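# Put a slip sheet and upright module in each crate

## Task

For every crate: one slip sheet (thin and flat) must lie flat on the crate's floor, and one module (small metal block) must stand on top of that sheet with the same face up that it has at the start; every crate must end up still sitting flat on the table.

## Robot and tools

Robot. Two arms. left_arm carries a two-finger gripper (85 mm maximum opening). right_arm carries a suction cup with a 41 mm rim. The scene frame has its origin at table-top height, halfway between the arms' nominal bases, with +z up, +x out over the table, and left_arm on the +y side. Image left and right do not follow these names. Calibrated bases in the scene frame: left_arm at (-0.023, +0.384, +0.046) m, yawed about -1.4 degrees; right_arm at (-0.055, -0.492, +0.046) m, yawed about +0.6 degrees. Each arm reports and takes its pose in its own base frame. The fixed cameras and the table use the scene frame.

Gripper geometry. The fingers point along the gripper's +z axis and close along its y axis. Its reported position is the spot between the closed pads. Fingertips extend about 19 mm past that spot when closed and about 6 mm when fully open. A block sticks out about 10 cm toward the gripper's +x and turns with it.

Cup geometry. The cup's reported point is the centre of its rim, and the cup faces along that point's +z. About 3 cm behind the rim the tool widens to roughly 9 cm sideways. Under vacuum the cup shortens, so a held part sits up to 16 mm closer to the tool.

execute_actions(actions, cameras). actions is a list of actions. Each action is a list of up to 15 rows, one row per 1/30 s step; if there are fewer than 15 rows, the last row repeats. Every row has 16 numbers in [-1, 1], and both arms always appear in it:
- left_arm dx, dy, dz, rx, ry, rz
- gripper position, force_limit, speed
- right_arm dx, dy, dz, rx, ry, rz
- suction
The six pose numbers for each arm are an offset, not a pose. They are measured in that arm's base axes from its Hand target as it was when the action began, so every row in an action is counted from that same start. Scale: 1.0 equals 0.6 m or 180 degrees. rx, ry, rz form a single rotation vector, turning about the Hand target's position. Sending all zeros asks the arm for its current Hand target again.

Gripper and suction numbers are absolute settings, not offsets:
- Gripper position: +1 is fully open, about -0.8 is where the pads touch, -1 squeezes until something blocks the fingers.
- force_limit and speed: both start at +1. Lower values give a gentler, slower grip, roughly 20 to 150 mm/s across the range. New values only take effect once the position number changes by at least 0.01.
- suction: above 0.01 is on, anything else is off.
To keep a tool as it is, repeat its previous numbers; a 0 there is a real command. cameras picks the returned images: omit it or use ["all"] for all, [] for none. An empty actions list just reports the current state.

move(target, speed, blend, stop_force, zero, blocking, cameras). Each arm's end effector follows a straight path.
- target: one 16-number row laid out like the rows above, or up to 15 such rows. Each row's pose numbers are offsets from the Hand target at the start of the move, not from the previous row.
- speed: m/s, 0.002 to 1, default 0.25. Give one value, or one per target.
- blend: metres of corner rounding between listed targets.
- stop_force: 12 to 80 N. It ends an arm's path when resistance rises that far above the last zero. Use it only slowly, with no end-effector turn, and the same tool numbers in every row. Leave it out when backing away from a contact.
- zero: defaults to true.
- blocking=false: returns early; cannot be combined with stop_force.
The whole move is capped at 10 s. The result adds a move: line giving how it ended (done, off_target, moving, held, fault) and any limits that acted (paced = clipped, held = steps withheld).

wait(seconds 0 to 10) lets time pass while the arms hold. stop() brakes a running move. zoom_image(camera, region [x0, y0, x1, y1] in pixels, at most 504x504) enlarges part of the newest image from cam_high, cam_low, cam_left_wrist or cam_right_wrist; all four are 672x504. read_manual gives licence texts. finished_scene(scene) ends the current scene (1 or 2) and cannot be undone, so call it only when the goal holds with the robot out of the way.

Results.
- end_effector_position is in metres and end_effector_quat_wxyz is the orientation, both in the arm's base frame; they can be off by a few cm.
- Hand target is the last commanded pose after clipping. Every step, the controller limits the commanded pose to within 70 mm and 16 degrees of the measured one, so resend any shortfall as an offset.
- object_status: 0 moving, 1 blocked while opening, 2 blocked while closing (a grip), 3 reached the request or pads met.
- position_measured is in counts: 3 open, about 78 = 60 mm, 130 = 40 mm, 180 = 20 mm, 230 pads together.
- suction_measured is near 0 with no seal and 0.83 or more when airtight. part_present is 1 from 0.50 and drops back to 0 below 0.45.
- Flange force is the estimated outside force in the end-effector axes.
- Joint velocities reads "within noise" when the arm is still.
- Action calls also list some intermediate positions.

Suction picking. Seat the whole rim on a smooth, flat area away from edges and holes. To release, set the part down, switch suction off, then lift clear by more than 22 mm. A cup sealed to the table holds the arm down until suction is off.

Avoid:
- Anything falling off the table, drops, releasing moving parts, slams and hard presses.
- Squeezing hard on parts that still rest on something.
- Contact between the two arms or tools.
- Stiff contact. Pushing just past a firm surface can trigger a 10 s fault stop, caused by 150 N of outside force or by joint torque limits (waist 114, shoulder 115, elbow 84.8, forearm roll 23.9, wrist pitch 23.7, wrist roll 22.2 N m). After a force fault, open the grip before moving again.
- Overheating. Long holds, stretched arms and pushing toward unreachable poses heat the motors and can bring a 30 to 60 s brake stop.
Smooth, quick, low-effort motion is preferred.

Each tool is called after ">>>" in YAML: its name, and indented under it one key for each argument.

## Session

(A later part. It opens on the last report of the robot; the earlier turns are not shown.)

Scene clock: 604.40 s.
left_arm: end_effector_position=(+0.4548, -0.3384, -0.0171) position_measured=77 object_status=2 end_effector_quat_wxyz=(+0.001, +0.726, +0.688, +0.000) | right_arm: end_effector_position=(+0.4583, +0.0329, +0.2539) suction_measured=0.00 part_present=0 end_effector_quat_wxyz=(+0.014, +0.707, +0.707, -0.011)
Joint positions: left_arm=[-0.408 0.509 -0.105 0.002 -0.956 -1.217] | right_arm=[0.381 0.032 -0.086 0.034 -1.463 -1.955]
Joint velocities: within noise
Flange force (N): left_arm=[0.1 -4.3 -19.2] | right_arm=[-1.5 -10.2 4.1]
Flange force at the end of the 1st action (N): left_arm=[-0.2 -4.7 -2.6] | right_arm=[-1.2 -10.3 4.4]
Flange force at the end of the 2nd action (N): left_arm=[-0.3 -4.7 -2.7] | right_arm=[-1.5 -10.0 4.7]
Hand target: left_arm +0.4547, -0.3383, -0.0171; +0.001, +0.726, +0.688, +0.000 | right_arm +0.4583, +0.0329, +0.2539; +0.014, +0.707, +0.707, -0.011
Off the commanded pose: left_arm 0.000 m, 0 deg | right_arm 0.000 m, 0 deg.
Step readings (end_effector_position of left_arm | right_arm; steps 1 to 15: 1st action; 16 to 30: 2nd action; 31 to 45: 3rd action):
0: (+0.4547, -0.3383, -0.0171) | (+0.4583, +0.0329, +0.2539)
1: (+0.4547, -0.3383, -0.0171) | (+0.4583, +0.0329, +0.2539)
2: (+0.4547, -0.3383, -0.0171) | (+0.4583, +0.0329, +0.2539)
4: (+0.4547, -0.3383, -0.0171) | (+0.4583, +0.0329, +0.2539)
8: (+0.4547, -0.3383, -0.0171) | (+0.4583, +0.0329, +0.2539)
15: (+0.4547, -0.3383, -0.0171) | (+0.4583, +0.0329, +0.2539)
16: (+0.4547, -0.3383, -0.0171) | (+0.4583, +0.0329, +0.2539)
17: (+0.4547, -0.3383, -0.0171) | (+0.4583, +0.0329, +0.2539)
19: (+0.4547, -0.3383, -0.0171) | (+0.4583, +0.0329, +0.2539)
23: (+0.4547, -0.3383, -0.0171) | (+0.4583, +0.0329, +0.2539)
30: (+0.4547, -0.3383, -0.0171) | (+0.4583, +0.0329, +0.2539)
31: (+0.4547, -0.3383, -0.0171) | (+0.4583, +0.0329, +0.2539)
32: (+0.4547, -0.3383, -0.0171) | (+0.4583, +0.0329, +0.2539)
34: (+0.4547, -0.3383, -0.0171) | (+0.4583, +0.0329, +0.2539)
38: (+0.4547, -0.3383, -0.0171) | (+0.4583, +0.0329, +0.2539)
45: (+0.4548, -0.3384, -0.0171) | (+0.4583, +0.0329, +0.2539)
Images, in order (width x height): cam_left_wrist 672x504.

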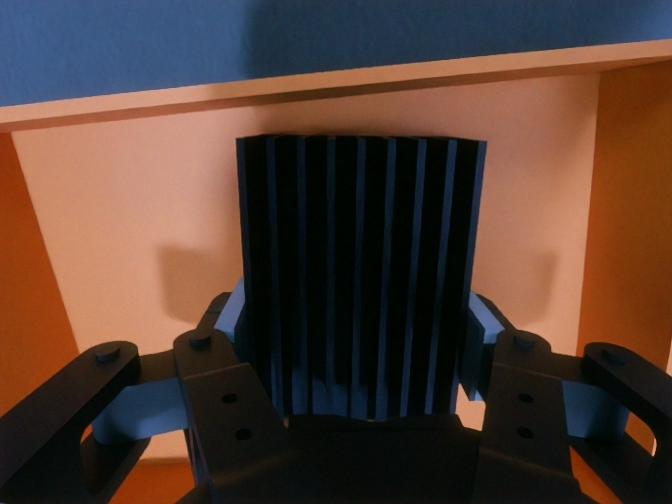

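>>> move:
  target:
    - [0,0,0.02,0,0,0,-1,-0.7,-1,0,0,0,0,0,0,0]
    - [0,0,0.25,0,0,0,-1,-0.7,-1,0,0,0,0,0,0,0]
    - [0,0.5,0.25,0,0,0,-1,-0.7,-1,-0.01,0.1893,-0.1695,0,0,0,0]
  speed: [0.05,0.2,0.25]

>>> move:
  target:
    - [0,0,0,0,0,0,-1,-0.7,-1,0.019,0.35,0.15,0,0,0,0]
    - [0,0,0,0,0,0,-1,-0.7,-1,0.019,0.6558,0,0,0,0,0]
  speed: 0.3
  blend: [0.05,0]

Scene clock: 618.53 s.
left_arm: end_effector_position=(+0.4548, -0.0384, +0.1330) position_measured=77 object_status=2 end_effector_quat_wxyz=(+0.001, +0.726, +0.688, +0.000) | right_arm: end_effector_position=(+0.4523, +0.1466, +0.1522) suction_measured=0.00 part_present=0 end_effector_quat_wxyz=(+0.014, +0.707, +0.707, -0.011)
Joint positions: left_arm=[0.206 0.082 -0.27 0.001 -1.218 -1.83] | right_arm=[0.61 0.134 -0.218 0.032 -1.236 -2.191]
Joint velocities: within noise
Flange force (N): left_arm=[-3.6 -3.7 1.9] | right_arm=[-3.6 -9.2 1.7]
Hand target: left_arm +0.4547, -0.0383, +0.1329; +0.001, +0.726, +0.688, +0.000 | right_arm +0.4523, +0.1465, +0.1522; +0.014, +0.707, +0.707, -0.011
Off the commanded pose: left_arm 0.000 m, 0 deg | right_arm 0.000 m, 0 deg.
move: done

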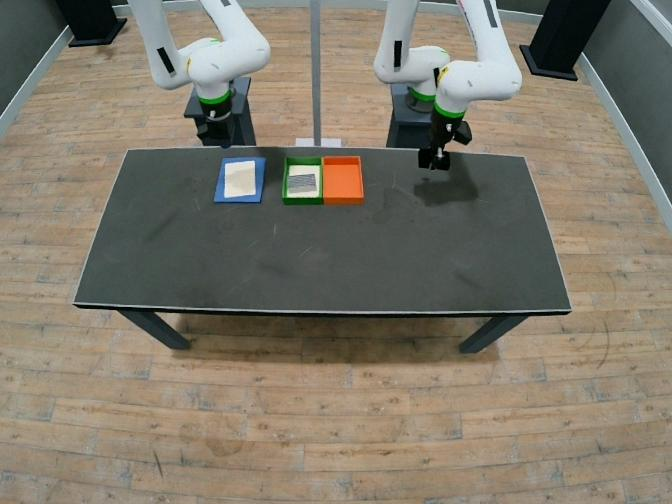

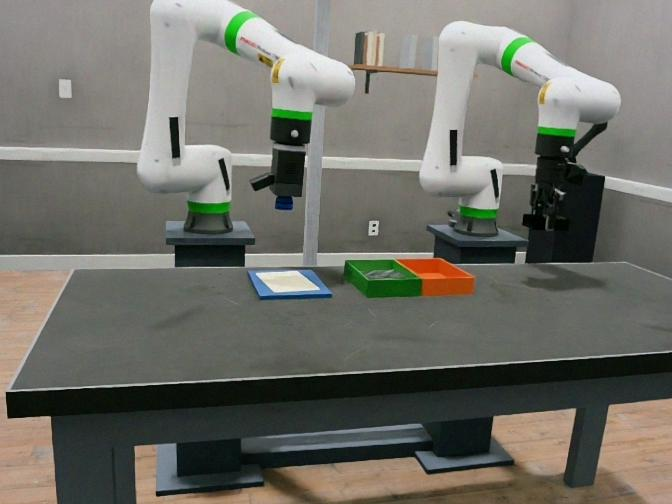

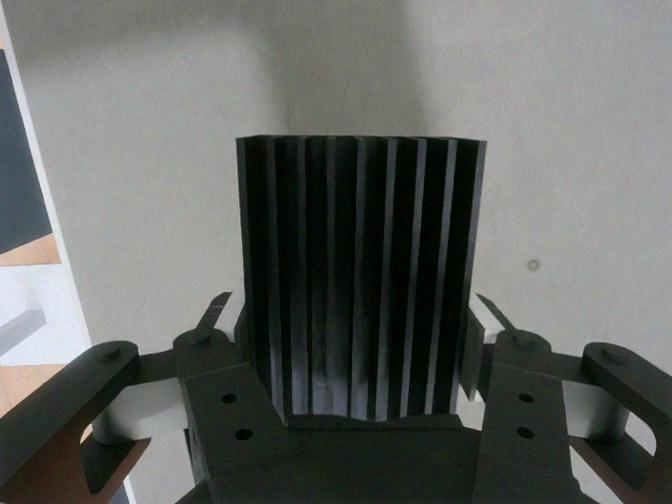

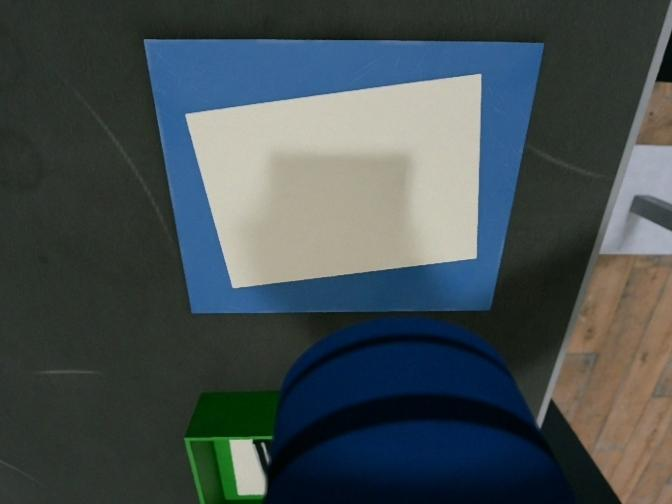

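Scene clock: 620.53 s.
left_arm: end_effector_position=(+0.4547, -0.0383, +0.1329) position_measured=77 object_status=2 end_effector_quat_wxyz=(+0.001, +0.726, +0.688, +0.000) | right_arm: end_effector_position=(+0.4636, +0.5400, +0.1522) suction_measured=0.00 part_present=0 end_effector_quat_wxyz=(+0.014, +0.707, +0.707, -0.011)
Joint positions: left_arm=[0.206 0.082 -0.27 0.001 -1.218 -1.83] | right_arm=[1.054 0.748 0.652 0.02 -1.504 -2.625]
Joint velocities: within noise
Flange force (N): left_arm=[-3.4 -4.2 1.5] | right_arm=[-20.3 -16.6 3.2]
Hand target: left_arm +0.4547, -0.0383, +0.1329; +0.001, +0.726, +0.688, +0.000 | right_arm +0.4637, +0.5400, +0.1522; +0.014, +0.707, +0.707, -0.011
Off the commanded pose: left_arm 0.000 m, 0 deg | right_arm 0.000 m, 0 deg.
move: done

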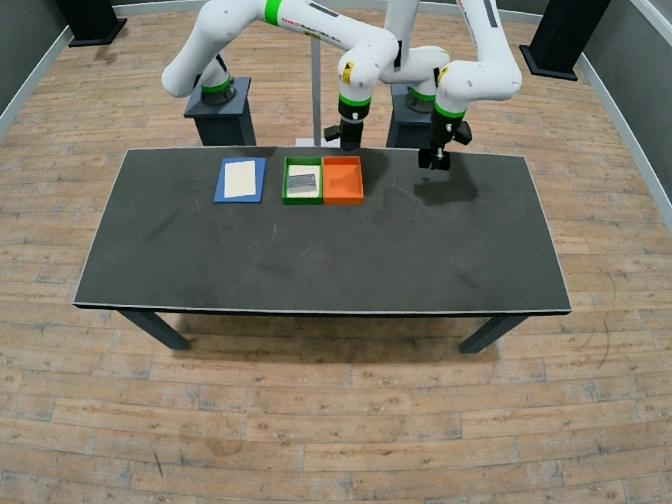

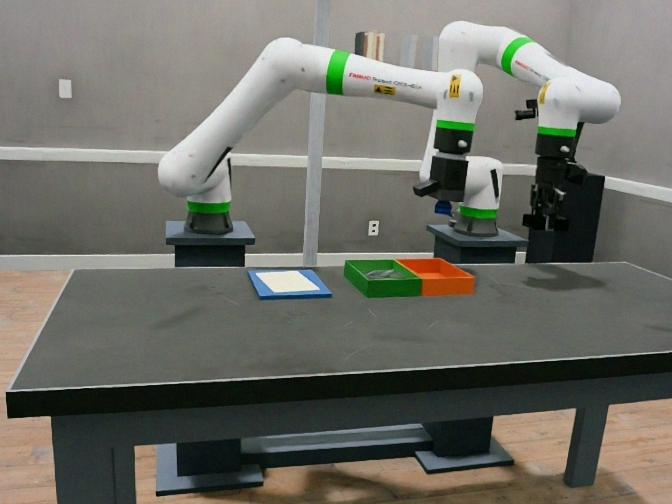

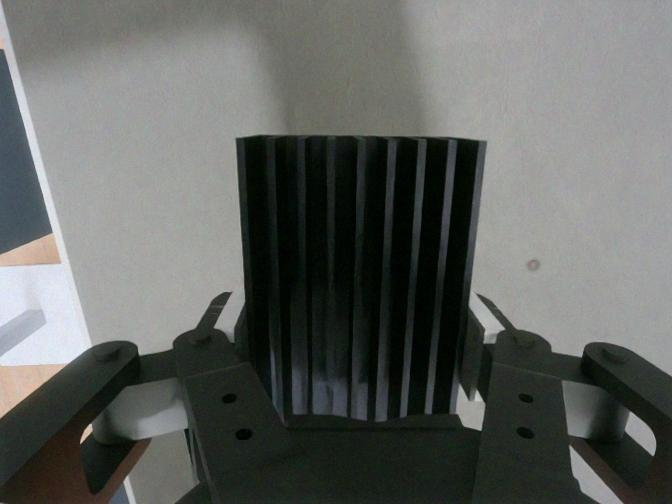

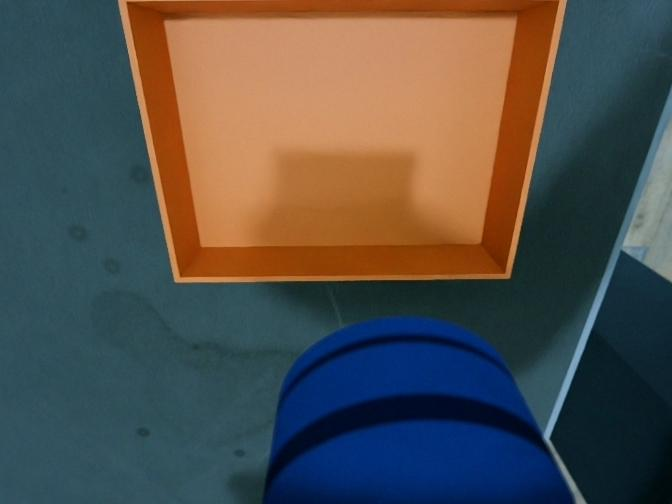

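>>> move:
  target:
    - [0,0,0,0,0,0,-1,-0.7,-1,0,-0.3,0.05,0,0,0.2,0]
    - [0,0,0,0,0,0,-1,-0.7,-1,-0.0088,-0.6318,0.0,0,0,0.5,0]
    - [0,0,0,0,0,0,-1,-0.7,-1,-0.0088,-0.6318,-0.27,0,0,0.5,0]
  speed: 0.35
  blend: [0.03,0.03,0]
  cameras: ["cam_high","cam_low","cam_right_wrist"]

>>> zoom_image:
  camera: "cam_low"
  region: [200, 190, 400, 320]

Scene clock: 662.67 s.
left_arm: end_effector_position=(+0.4547, -0.0383, +0.1329) position_measured=77 object_status=2 end_effector_quat_wxyz=(+0.001, +0.726, +0.688, +0.000) | right_arm: end_effector_position=(+0.4584, +0.1609, -0.0098) suction_measured=0.00 part_present=0 end_effector_quat_wxyz=(+0.018, -0.001, +1.000, +0.002)
Joint positions: left_arm=[0.206 0.082 -0.27 0.001 -1.218 -1.83] | right_arm=[0.619 0.34 -0.396 0.024 -0.804 -0.635]
Joint velocities: within noise
Flange force (N): left_arm=[-3.5 -4.0 2.1] | right_arm=[8.2 -3.4 -3.0]
Hand target: left_arm +0.4547, -0.0383, +0.1329; +0.001, +0.726, +0.688, +0.000 | right_arm +0.4584, +0.1609, -0.0098; +0.018, -0.001, +1.000, +0.002
Off the commanded pose: left_arm 0.000 m, 0 deg | right_arm 0.000 m, 0 deg.
move: done
Images, in order (width x height): cam_high 672x504, cam_low 672x504, cam_right_wrist 672x504.

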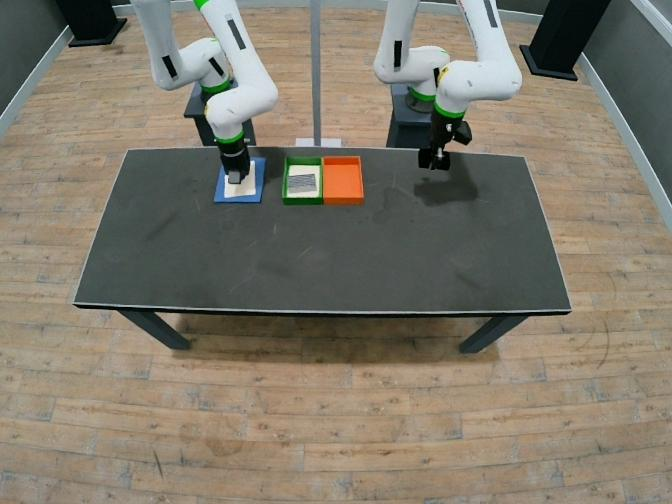

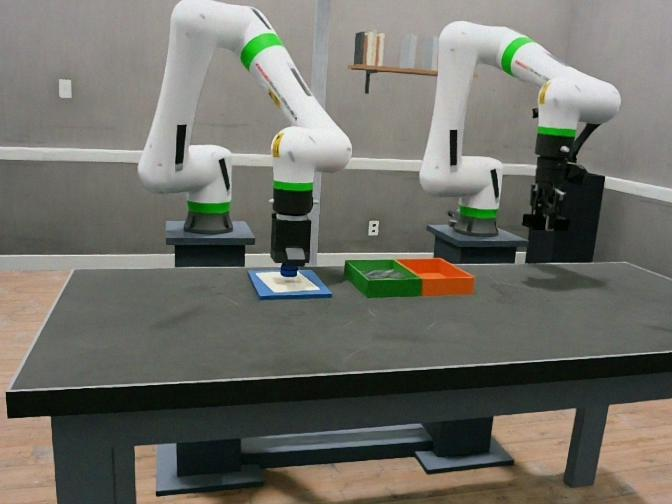

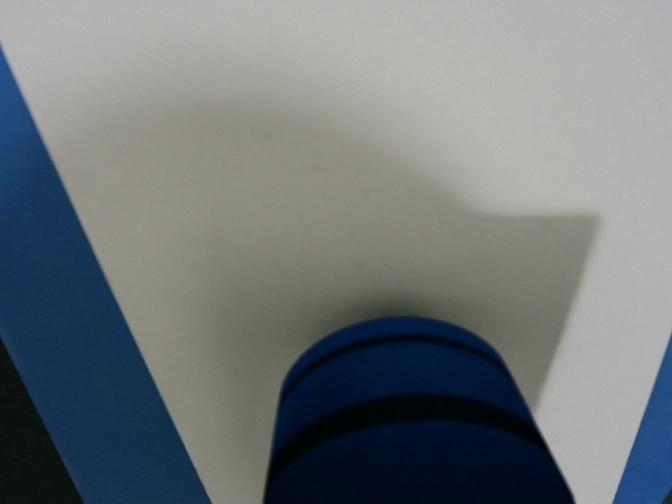

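Scaled by 2.520 from the camera's 672x504 image, which has a finer 960x720 frame.

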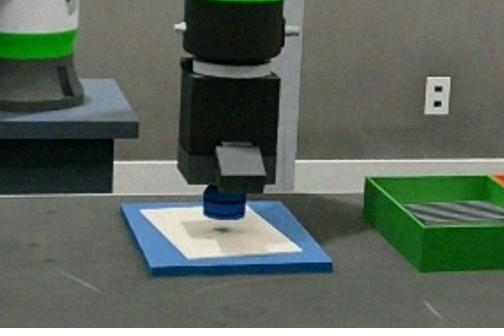

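>>> move:
  target: [0,0,0,0,0,0,-1,-0.7,-1,0,0,-0.07,0,0,0,1]
  speed: 0.02
  stop_force: 12
  cameras: []

>>> move:
  target:
    - [0,0,0,0,0,0,-1,-0.7,-1,0,0,0.06,0,0,0,1]
    - [0,0,0,0,0,0,-1,-0.7,-1,0,0,0.22,0,0,0,1]
    - [0,0,0,0,0,0,-1,-0.7,-1,0.0033,0.65,0.22,0,0,-0.040,1]
    - [0,0,0,0,0,0,-1,-0.7,-1,0.0033,0.65,0.06,0,0,-0.040,1]
  speed: [0.06,0.15,0.25,0.1]
  blend: [0,0.03,0,0]

>>> zoom_image:
  camera: "cam_high"
  region: [290, 130, 390, 220]

>>> zoom_image:
  camera: "cam_low"
  region: [340, 230, 500, 310]

Scene clock: 680.50 s.
left_arm: end_effector_position=(+0.4547, -0.0383, +0.1329) position_measured=77 object_status=2 end_effector_quat_wxyz=(+0.001, +0.726, +0.688, +0.000) | right_arm: end_effector_position=(+0.4585, +0.1609, -0.0435) suction_measured=0.98 part_present=1 end_effector_quat_wxyz=(+0.018, -0.001, +1.000, +0.002)
Joint positions: left_arm=[0.206 0.082 -0.27 0.001 -1.218 -1.83] | right_arm=[0.619 0.402 -0.414 0.027 -0.724 -0.638]
Joint velocities: within noise
Flange force (N): left_arm=[-3.0 -4.2 1.8] | right_arm=[16.5 -5.0 -38.0]
Hand target: left_arm +0.4547, -0.0383, +0.1329; +0.001, +0.726, +0.688, +0.000 | right_arm +0.4584, +0.1609, -0.0435; +0.018, -0.001, +1.000, +0.002 (not the last commanded pose)
Off the commanded pose: left_arm 0.000 m, 0 deg | right_arm 0.008 m, 0 deg.
move: contact (right_arm)
No camera images: "cameras" was empty.

Scene clock: 684.73 s.
left_arm: end_effector_position=(+0.4547, -0.0383, +0.1329) position_measured=77 object_status=2 end_effector_quat_wxyz=(+0.001, +0.726, +0.688, +0.000) | right_arm: end_effector_position=(+0.4605, +0.5509, -0.0075) suction_measured=0.98 part_present=1 end_effector_quat_wxyz=(+0.018, +0.062, +0.998, +0.000)
Joint positions: left_arm=[0.206 0.082 -0.27 0.001 -1.218 -1.83] | right_arm=[1.07 0.84 0.419 0.035 -1.135 -1.209]
Joint velocities: within noise
Flange force (N): left_arm=[-3.4 -4.0 1.6] | right_arm=[7.4 -13.6 -9.2]
Hand target: left_arm +0.4547, -0.0383, +0.1329; +0.001, +0.726, +0.688, +0.000 | right_arm +0.4604, +0.5509, -0.0075; +0.018, +0.062, +0.998, +0.001
Off the commanded pose: left_arm 0.000 m, 0 deg | right_arm 0.000 m, 0 deg.
move: done

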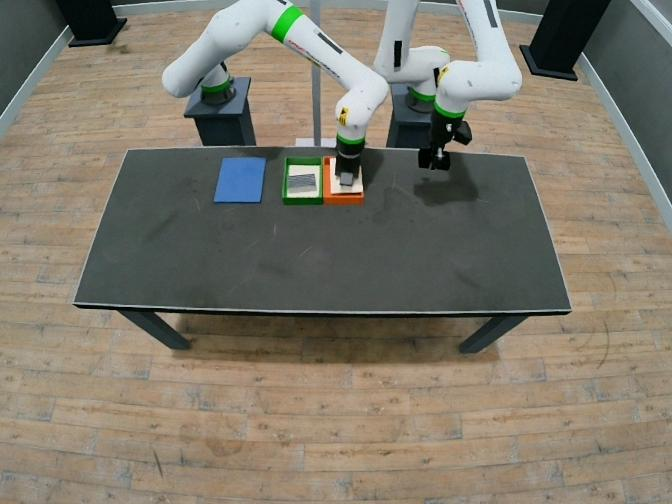

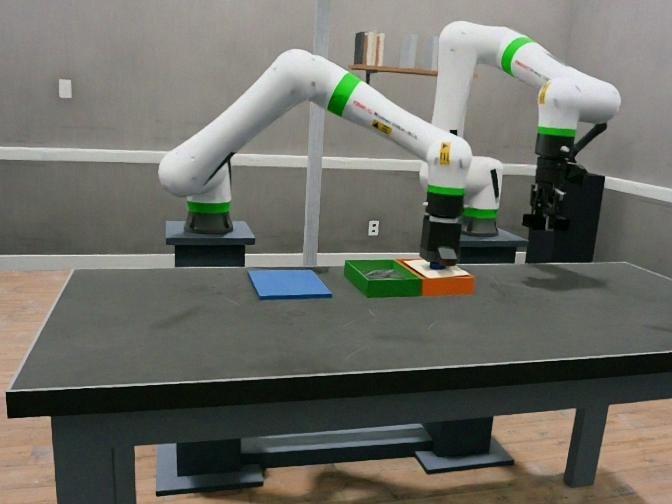

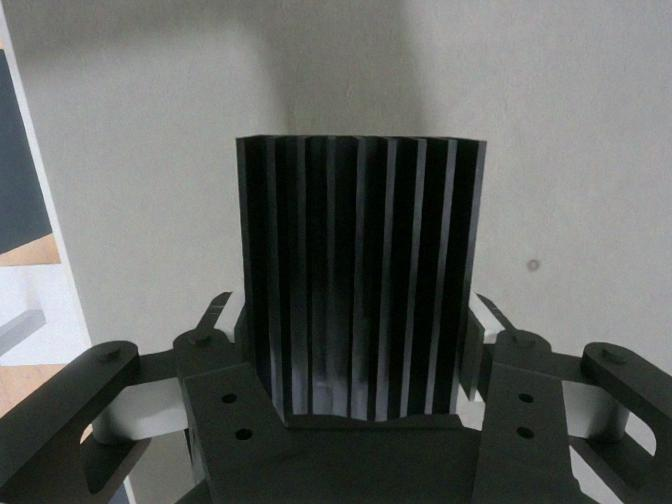

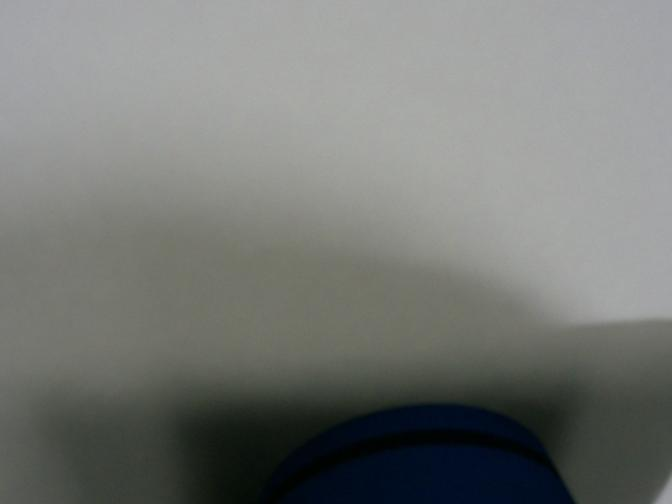

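Scaled by 5.040 from the camera's 672x504 image, which has a finer 960x720 frame.

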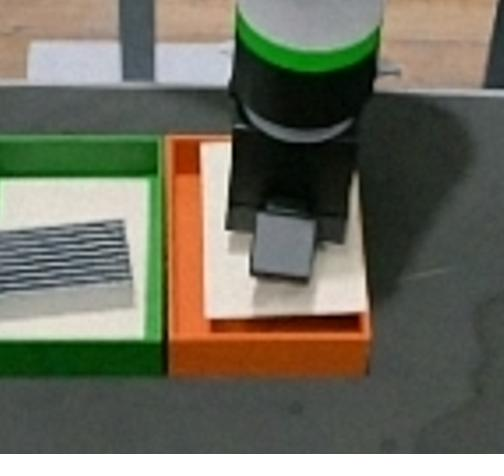

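Scaled by 3.150 from the camera's 672x504 image, which has a finer 960x720 frame.

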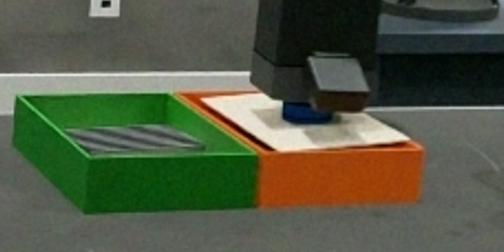

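>>> move:
  target:
    - [0,0,0,0,0,0,-1,-0.7,-1,0,0,0.02,0,0,0,1]
    - [0,0,0,0,0,0,-1,-0.7,-1,0.003,-0.025,0.02,0,0,-0.0095,1]
    - [0,0,0,0,0,0,-1,-0.7,-1,0.003,-0.025,0.003,0,0,-0.0095,1]
  speed: 0.06
  cameras: ["cam_high","cam_low"]

>>> zoom_image:
  camera: "cam_high"
  region: [290, 130, 390, 220]

>>> zoom_image:
  camera: "cam_low"
  region: [340, 230, 500, 310]

Scene clock: 706.73 s.
left_arm: end_effector_position=(+0.4547, -0.0383, +0.1329) position_measured=77 object_status=2 end_effector_quat_wxyz=(+0.001, +0.726, +0.688, +0.000) | right_arm: end_effector_position=(+0.4622, +0.5359, -0.0056) suction_measured=0.98 part_present=1 end_effector_quat_wxyz=(+0.018, +0.077, +0.997, +0.000)
Joint positions: left_arm=[0.206 0.082 -0.27 0.001 -1.218 -1.83] | right_arm=[1.057 0.813 0.376 0.035 -1.119 -1.227]
Joint velocities: within noise
Flange force (N): left_arm=[-3.8 -4.3 1.7] | right_arm=[7.8 -13.9 -5.2]
Hand target: left_arm +0.4547, -0.0383, +0.1329; +0.001, +0.726, +0.688, +0.000 | right_arm +0.4622, +0.5359, -0.0057; +0.018, +0.077, +0.997, +0.000
Off the commanded pose: left_arm 0.000 m, 0 deg | right_arm 0.000 m, 0 deg.
move: done
Images, in order (width x height): cam_high 672x504, cam_low 672x504.

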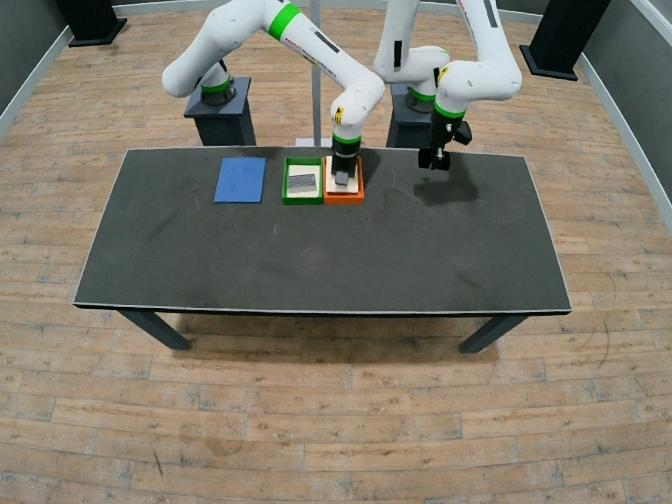

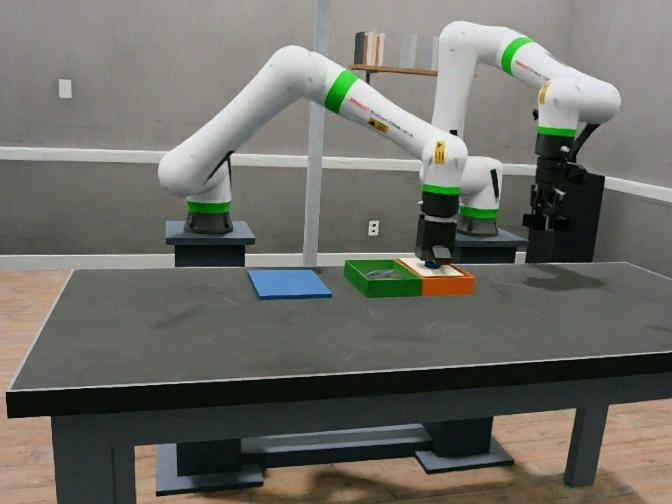

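Scaled by 5.040 from the camera's 672x504 image, which has a finer 960x720 frame.

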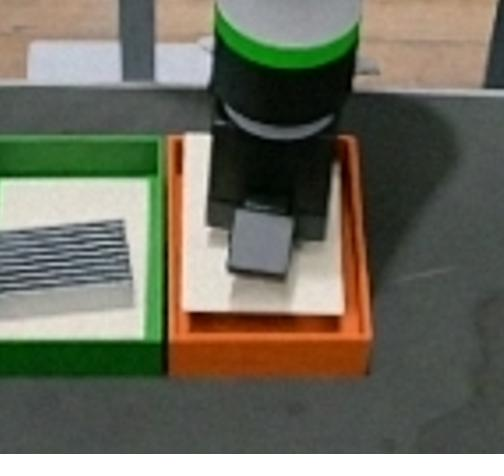

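Scaled by 3.150 from the camera's 672x504 image, which has a finer 960x720 frame.

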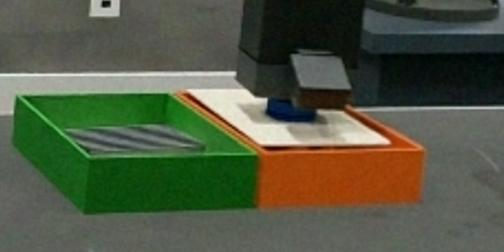

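>>> move:
  target: [0,0,0,0,0,0,-1,-0.7,-1,0.011,0.004,-0.013,0,0,0.003,1]
  speed: 0.06
  cameras: ["cam_high","cam_low"]

>>> zoom_image:
  camera: "cam_high"
  region: [290, 130, 390, 220]

>>> zoom_image:
  camera: "cam_low"
  region: [340, 230, 500, 310]

Scene clock: 722.87 s.
left_arm: end_effector_position=(+0.4547, -0.0383, +0.1329) position_measured=77 object_status=2 end_effector_quat_wxyz=(+0.001, +0.726, +0.688, +0.000) | right_arm: end_effector_position=(+0.4688, +0.5383, -0.0134) suction_measured=0.98 part_present=1 end_effector_quat_wxyz=(+0.018, +0.072, +0.997, +0.000)
Joint positions: left_arm=[0.206 0.082 -0.27 0.001 -1.218 -1.83] | right_arm=[1.051 0.836 0.397 0.035 -1.116 -1.211]
Joint velocities: within noise
Flange force (N): left_arm=[-3.6 -4.1 1.8] | right_arm=[8.4 -14.1 -2.6]
Hand target: left_arm +0.4547, -0.0383, +0.1329; +0.001, +0.726, +0.688, +0.000 | right_arm +0.4688, +0.5383, -0.0135; +0.018, +0.072, +0.997, +0.000
Off the commanded pose: left_arm 0.000 m, 0 deg | right_arm 0.000 m, 0 deg.
move: done
Images, in order (width x height): cam_high 672x504, cam_low 672x504.

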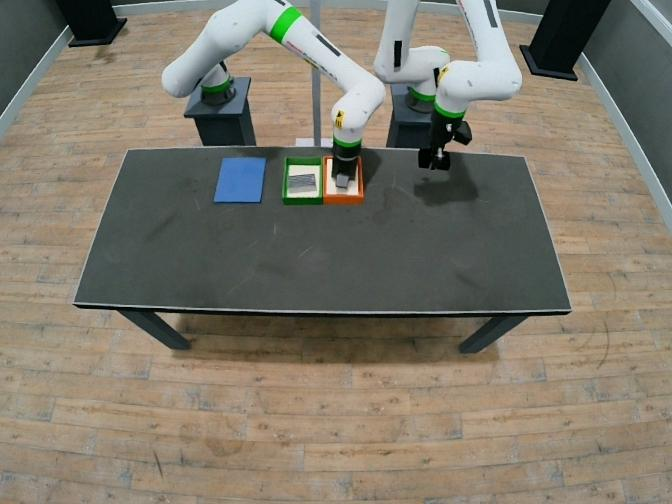

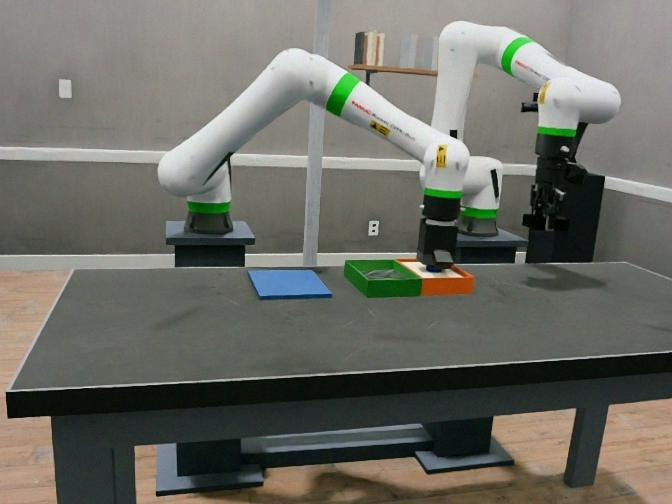

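Scaled by 5.040 from the camera's 672x504 image, which has a finer 960x720 frame.

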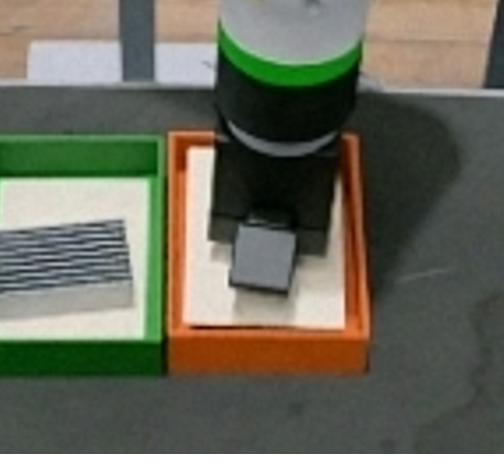

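Scaled by 3.150 from the camera's 672x504 image, which has a finer 960x720 frame.

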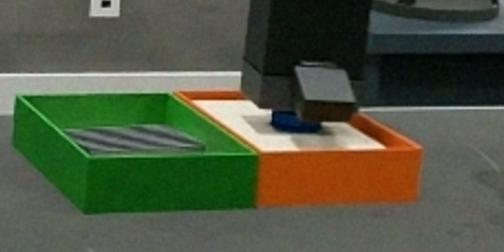

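>>> move:
  target:
    - [0,0,0,0,0,0,-1,-0.7,-1,-0.0035,0.002,0,0,0,0,1]
    - [0,0,0,0,0,0,-1,-0.7,-1,-0.0035,0.002,-0.07,0,0,0,1]
  speed: 0.02
  stop_force: 12
  cameras: ["cam_high","cam_low"]

>>> zoom_image:
  camera: "cam_high"
  region: [290, 130, 390, 220]

>>> zoom_image:
  camera: "cam_low"
  region: [340, 230, 500, 310]

Scene clock: 736.50 s.
left_arm: end_effector_position=(+0.4547, -0.0383, +0.1329) position_measured=77 object_status=2 end_effector_quat_wxyz=(+0.001, +0.726, +0.688, +0.000) | right_arm: end_effector_position=(+0.4668, +0.5395, -0.0455) suction_measured=0.98 part_present=1 end_effector_quat_wxyz=(+0.018, +0.072, +0.997, +0.000)
Joint positions: left_arm=[0.206 0.082 -0.27 0.001 -1.218 -1.83] | right_arm=[1.054 0.872 0.379 0.036 -1.062 -1.216]
Joint velocities: within noise
Flange force (N): left_arm=[-3.4 -4.1 1.7] | right_arm=[8.9 -13.4 -25.0]
Hand target: left_arm +0.4547, -0.0383, +0.1329; +0.001, +0.726, +0.688, +0.000 | right_arm +0.4668, +0.5395, -0.0455; +0.018, +0.072, +0.997, +0.000 (not the last commanded pose)
Off the commanded pose: left_arm 0.000 m, 0 deg | right_arm 0.010 m, 0 deg.
move: contact (right_arm); path passed 1 of 2 targets
Images, in order (width x height): cam_high 672x504, cam_low 672x504.

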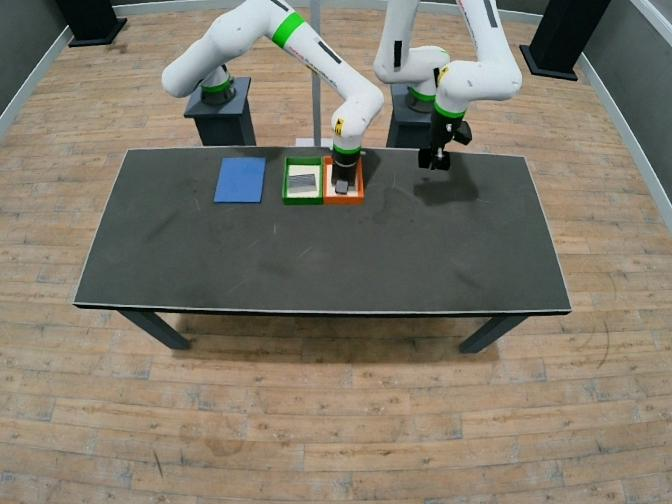

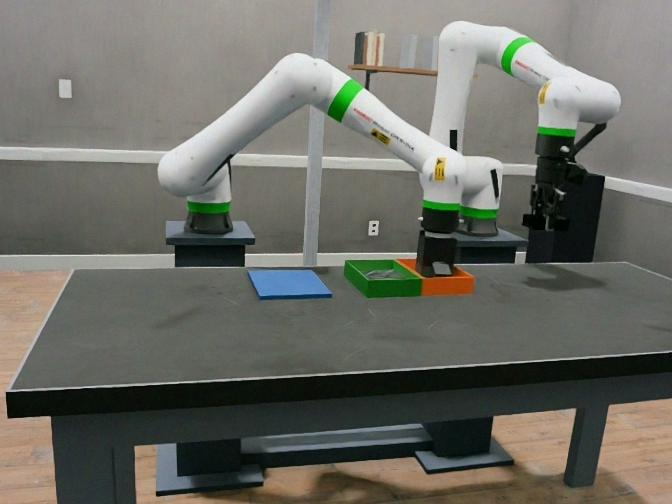

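Scaled by 5.040 from the camera's 672x504 image, which has a finer 960x720 frame.

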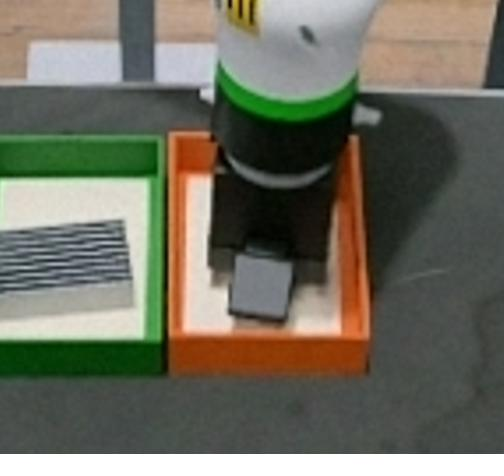

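Scaled by 3.150 from the camera's 672x504 image, which has a finer 960x720 frame.

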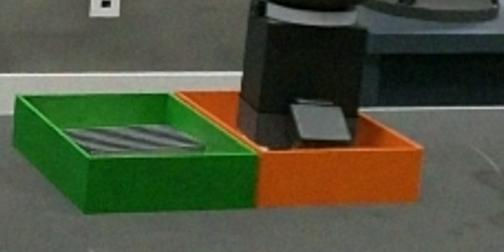

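Down. Release, raise, look.

>>> execute_actions:
  actions:
    - [[0,0,0,0,0,0,-1,-0.7,-1,0,0,0.002,0,0,0,0]]
    - [[0,0,0,0,0,0,-1,-0.7,-1,0,0,0,0,0,0,0]]
  cameras: []

>>> move:
  target:
    - [0,0,0,0,0,0,-1,-0.7,-1,0,0,0.05,0,0,0,0]
    - [0,0,0,0,0,0,-1,-0.7,-1,0,0,0.33,0,0,0,0]
    - [0,0,0,0,0,0,-1,-0.7,-1,0,-0.85,0.45,0,0,0,0]
  speed: [0.05,0.2,0.35]
  blend: [0,0.05,0]

>>> zoom_image:
  camera: "cam_high"
  region: [270, 130, 390, 220]

>>> zoom_image:
  camera: "cam_low"
  region: [340, 230, 500, 310]

Scene clock: 752.10 s.
left_arm: end_effector_position=(+0.4547, -0.0383, +0.1329) position_measured=77 object_status=2 end_effector_quat_wxyz=(+0.001, +0.726, +0.688, +0.000) | right_arm: end_effector_position=(+0.4668, +0.5395, -0.0443) suction_measured=0.00 part_present=0 end_effector_quat_wxyz=(+0.018, +0.072, +0.997, +0.000)
Joint positions: left_arm=[0.206 0.082 -0.27 0.001 -1.218 -1.83] | right_arm=[1.054 0.871 0.38 0.036 -1.064 -1.216]
Joint velocities: within noise
Flange force (N): left_arm=[-3.9 -3.8 1.6] | right_arm=[6.3 -11.9 -25.6]
Flange force at the end of the 1st action (N): left_arm=[-3.4 -3.9 1.9] | right_arm=[6.8 -12.7 -26.4]
Hand target: left_arm +0.4547, -0.0383, +0.1329; +0.001, +0.726, +0.688, +0.000 | right_arm +0.4668, +0.5395, -0.0443; +0.018, +0.072, +0.997, +0.000
Off the commanded pose: left_arm 0.000 m, 0 deg | right_arm 0.000 m, 0 deg.
Step readings (end_effector_position of left_arm | right_arm; steps 1 to 15: 1st action; 16 to 30: 2nd action):
0: (+0.4547, -0.0383, +0.1329) | (+0.4668, +0.5395, -0.0455)
1: (+0.4547, -0.0383, +0.1329) | (+0.4668, +0.5395, -0.0455)
2: (+0.4547, -0.0383, +0.1329) | (+0.4667, +0.5394, -0.0455)
4: (+0.4547, -0.0383, +0.1329) | (+0.4667, +0.5393, -0.0450)
8: (+0.4547, -0.0383, +0.1329) | (+0.4667, +0.5394, -0.0446)
15: (+0.4547, -0.0383, +0.1329) | (+0.4668, +0.5395, -0.0444)
16: (+0.4547, -0.0383, +0.1329) | (+0.4668, +0.5395, -0.0444)
17: (+0.4547, -0.0383, +0.1329) | (+0.4668, +0.5395, -0.0444)
19: (+0.4547, -0.0383, +0.1329) | (+0.4668, +0.5395, -0.0444)
23: (+0.4547, -0.0383, +0.1329) | (+0.4668, +0.5395, -0.0443)
30: (+0.4547, -0.0383, +0.1329) | (+0.4668, +0.5395, -0.0443)
No camera images: "cameras" was empty.

Scene clock: 755.57 s.
left_arm: end_effector_position=(+0.4547, -0.0383, +0.1329) position_measured=77 object_status=2 end_effector_quat_wxyz=(+0.001, +0.726, +0.688, +0.000) | right_arm: end_effector_position=(+0.4668, +0.0295, +0.2257) suction_measured=0.00 part_present=0 end_effector_quat_wxyz=(+0.018, +0.072, +0.997, +0.000)
Joint positions: left_arm=[0.206 0.082 -0.27 0.001 -1.218 -1.83] | right_arm=[0.354 0.036 -0.142 0.014 -1.36 -0.501]
Joint velocities: within noise
Flange force (N): left_arm=[-3.3 -3.8 1.7] | right_arm=[9.9 -2.9 3.5]
Hand target: left_arm +0.4547, -0.0383, +0.1329; +0.001, +0.726, +0.688, +0.000 | right_arm +0.4668, +0.0295, +0.2257; +0.018, +0.072, +0.997, +0.000
Off the commanded pose: left_arm 0.000 m, 0 deg | right_arm 0.000 m, 0 deg.
move: done

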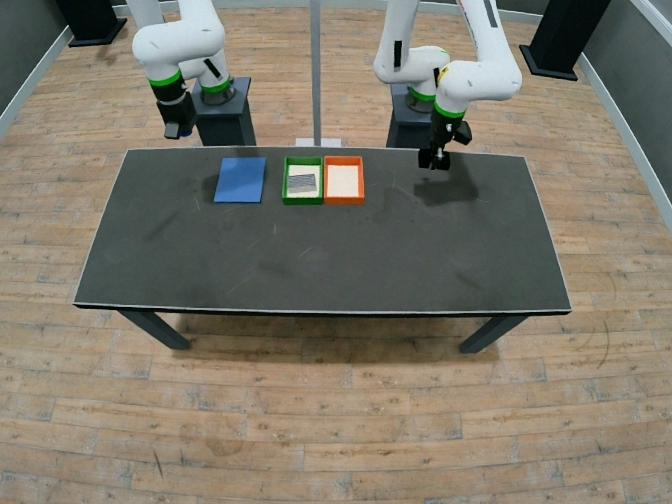

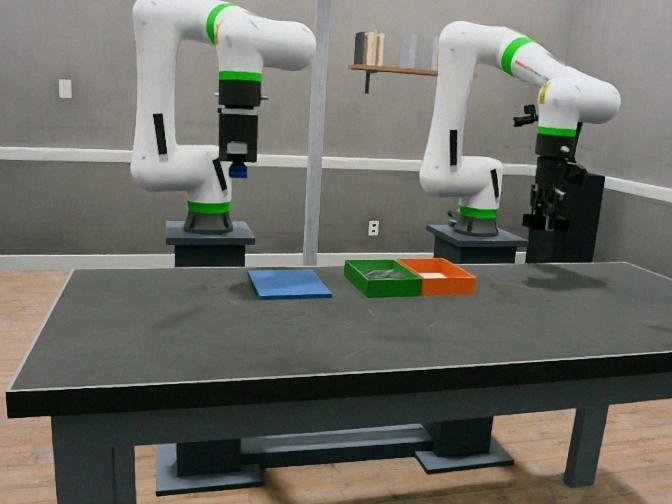

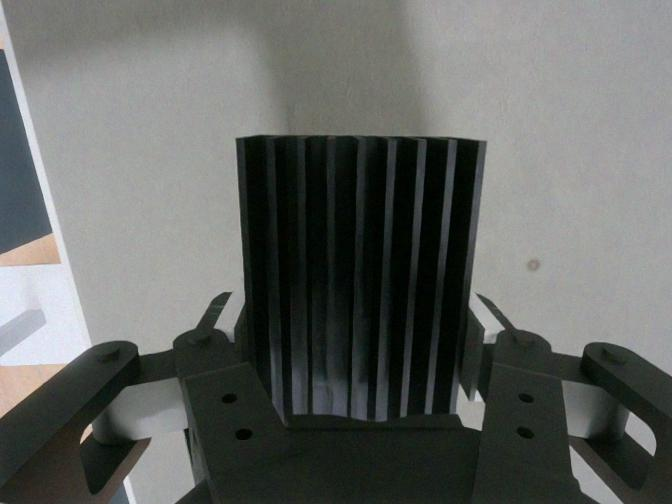

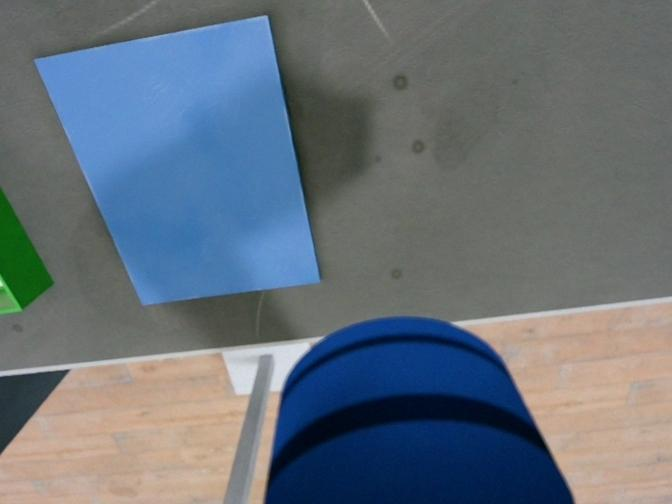

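Scaled by 4.200 from the camera's 672x504 image, which has a finer 960x720 frame.

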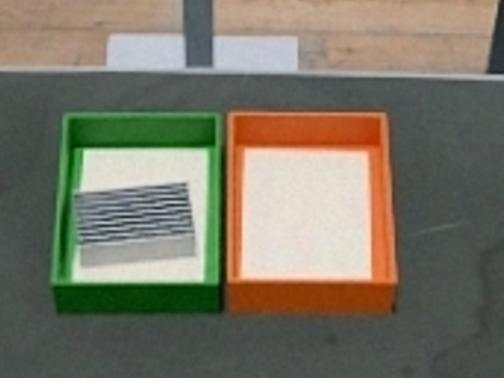

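Scaled by 3.150 from the camera's 672x504 image, which has a finer 960x720 frame.

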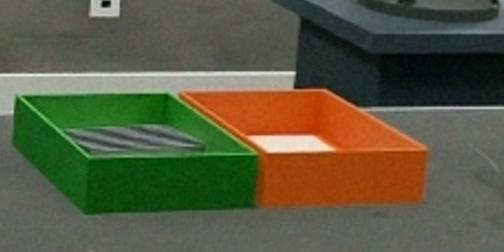

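>>> move:
  target:
    - [0,-0.5,0,0,0,0,-1,-0.7,-1,0,0,0,0,0,0,0]
    - [0,-0.5,-0.22,0,0,0,-1,-0.7,-1,0,0,0,0,0,0,0]
  speed: [0.25,0.15]
  cameras: ["cam_left_wrist"]

>>> move:
  target: [0,0,-0.035,0,0,0,-1,-0.7,-1,0,0,0,0,0,0,0]
  speed: 0.02
  stop_force: 12
  cameras: ["cam_left_wrist"]

Scene clock: 769.77 s.
left_arm: end_effector_position=(+0.4548, -0.3384, +0.0010) position_measured=77 object_status=2 end_effector_quat_wxyz=(+0.001, +0.726, +0.688, +0.000) | right_arm: end_effector_position=(+0.4668, +0.0295, +0.2257) suction_measured=0.00 part_present=0 end_effector_quat_wxyz=(+0.018, +0.072, +0.997, +0.000)
Joint positions: left_arm=[-0.408 0.484 -0.093 0.001 -0.993 -1.217] | right_arm=[0.354 0.036 -0.142 0.014 -1.36 -0.501]
Joint velocities: within noise
Flange force (N): left_arm=[-1.0 -3.7 0.6] | right_arm=[10.8 -3.0 3.2]
Hand target: left_arm +0.4547, -0.3383, +0.0009; +0.001, +0.726, +0.688, +0.000 | right_arm +0.4668, +0.0295, +0.2257; +0.018, +0.072, +0.997, +0.000
Off the commanded pose: left_arm 0.000 m, 0 deg | right_arm 0.000 m, 0 deg.
move: done
Images, in order (width x height): cam_left_wrist 672x504.

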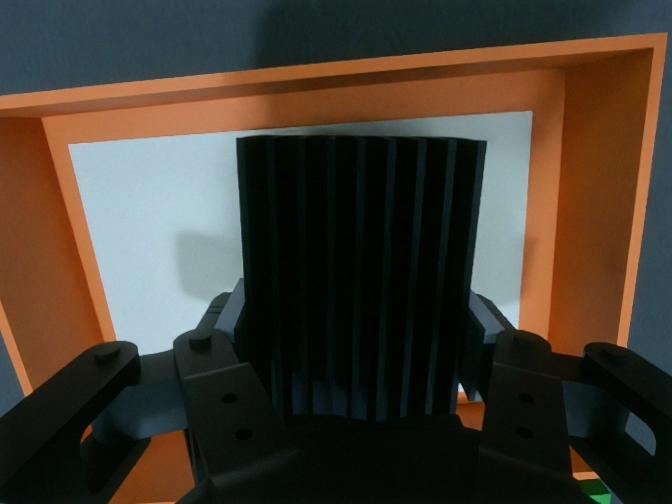

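Scene clock: 771.20 s.
left_arm: end_effector_position=(+0.4548, -0.3384, -0.0155) position_measured=77 object_status=2 end_effector_quat_wxyz=(+0.001, +0.726, +0.688, +0.000) | right_arm: end_effector_position=(+0.4668, +0.0295, +0.2257) suction_measured=0.00 part_present=0 end_effector_quat_wxyz=(+0.018, +0.072, +0.997, +0.000)
Joint positions: left_arm=[-0.408 0.507 -0.104 0.001 -0.959 -1.217] | right_arm=[0.354 0.036 -0.142 0.014 -1.36 -0.501]
Joint velocities: within noise
Flange force (N): left_arm=[0.6 -6.1 -25.9] | right_arm=[10.3 -3.1 3.3]
Hand target: left_arm +0.4548, -0.3384, -0.0155; +0.001, +0.726, +0.688, +0.000 (not the last commanded pose) | right_arm +0.4668, +0.0295, +0.2257; +0.018, +0.072, +0.997, +0.000
Off the commanded pose: left_arm 0.005 m, 0 deg | right_arm 0.000 m, 0 deg.
move: contact (left_arm)
Images, in order (width x height): cam_left_wrist 672x504.

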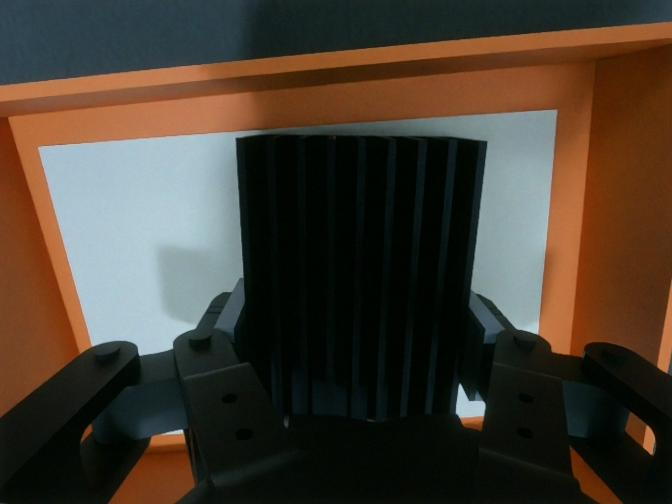

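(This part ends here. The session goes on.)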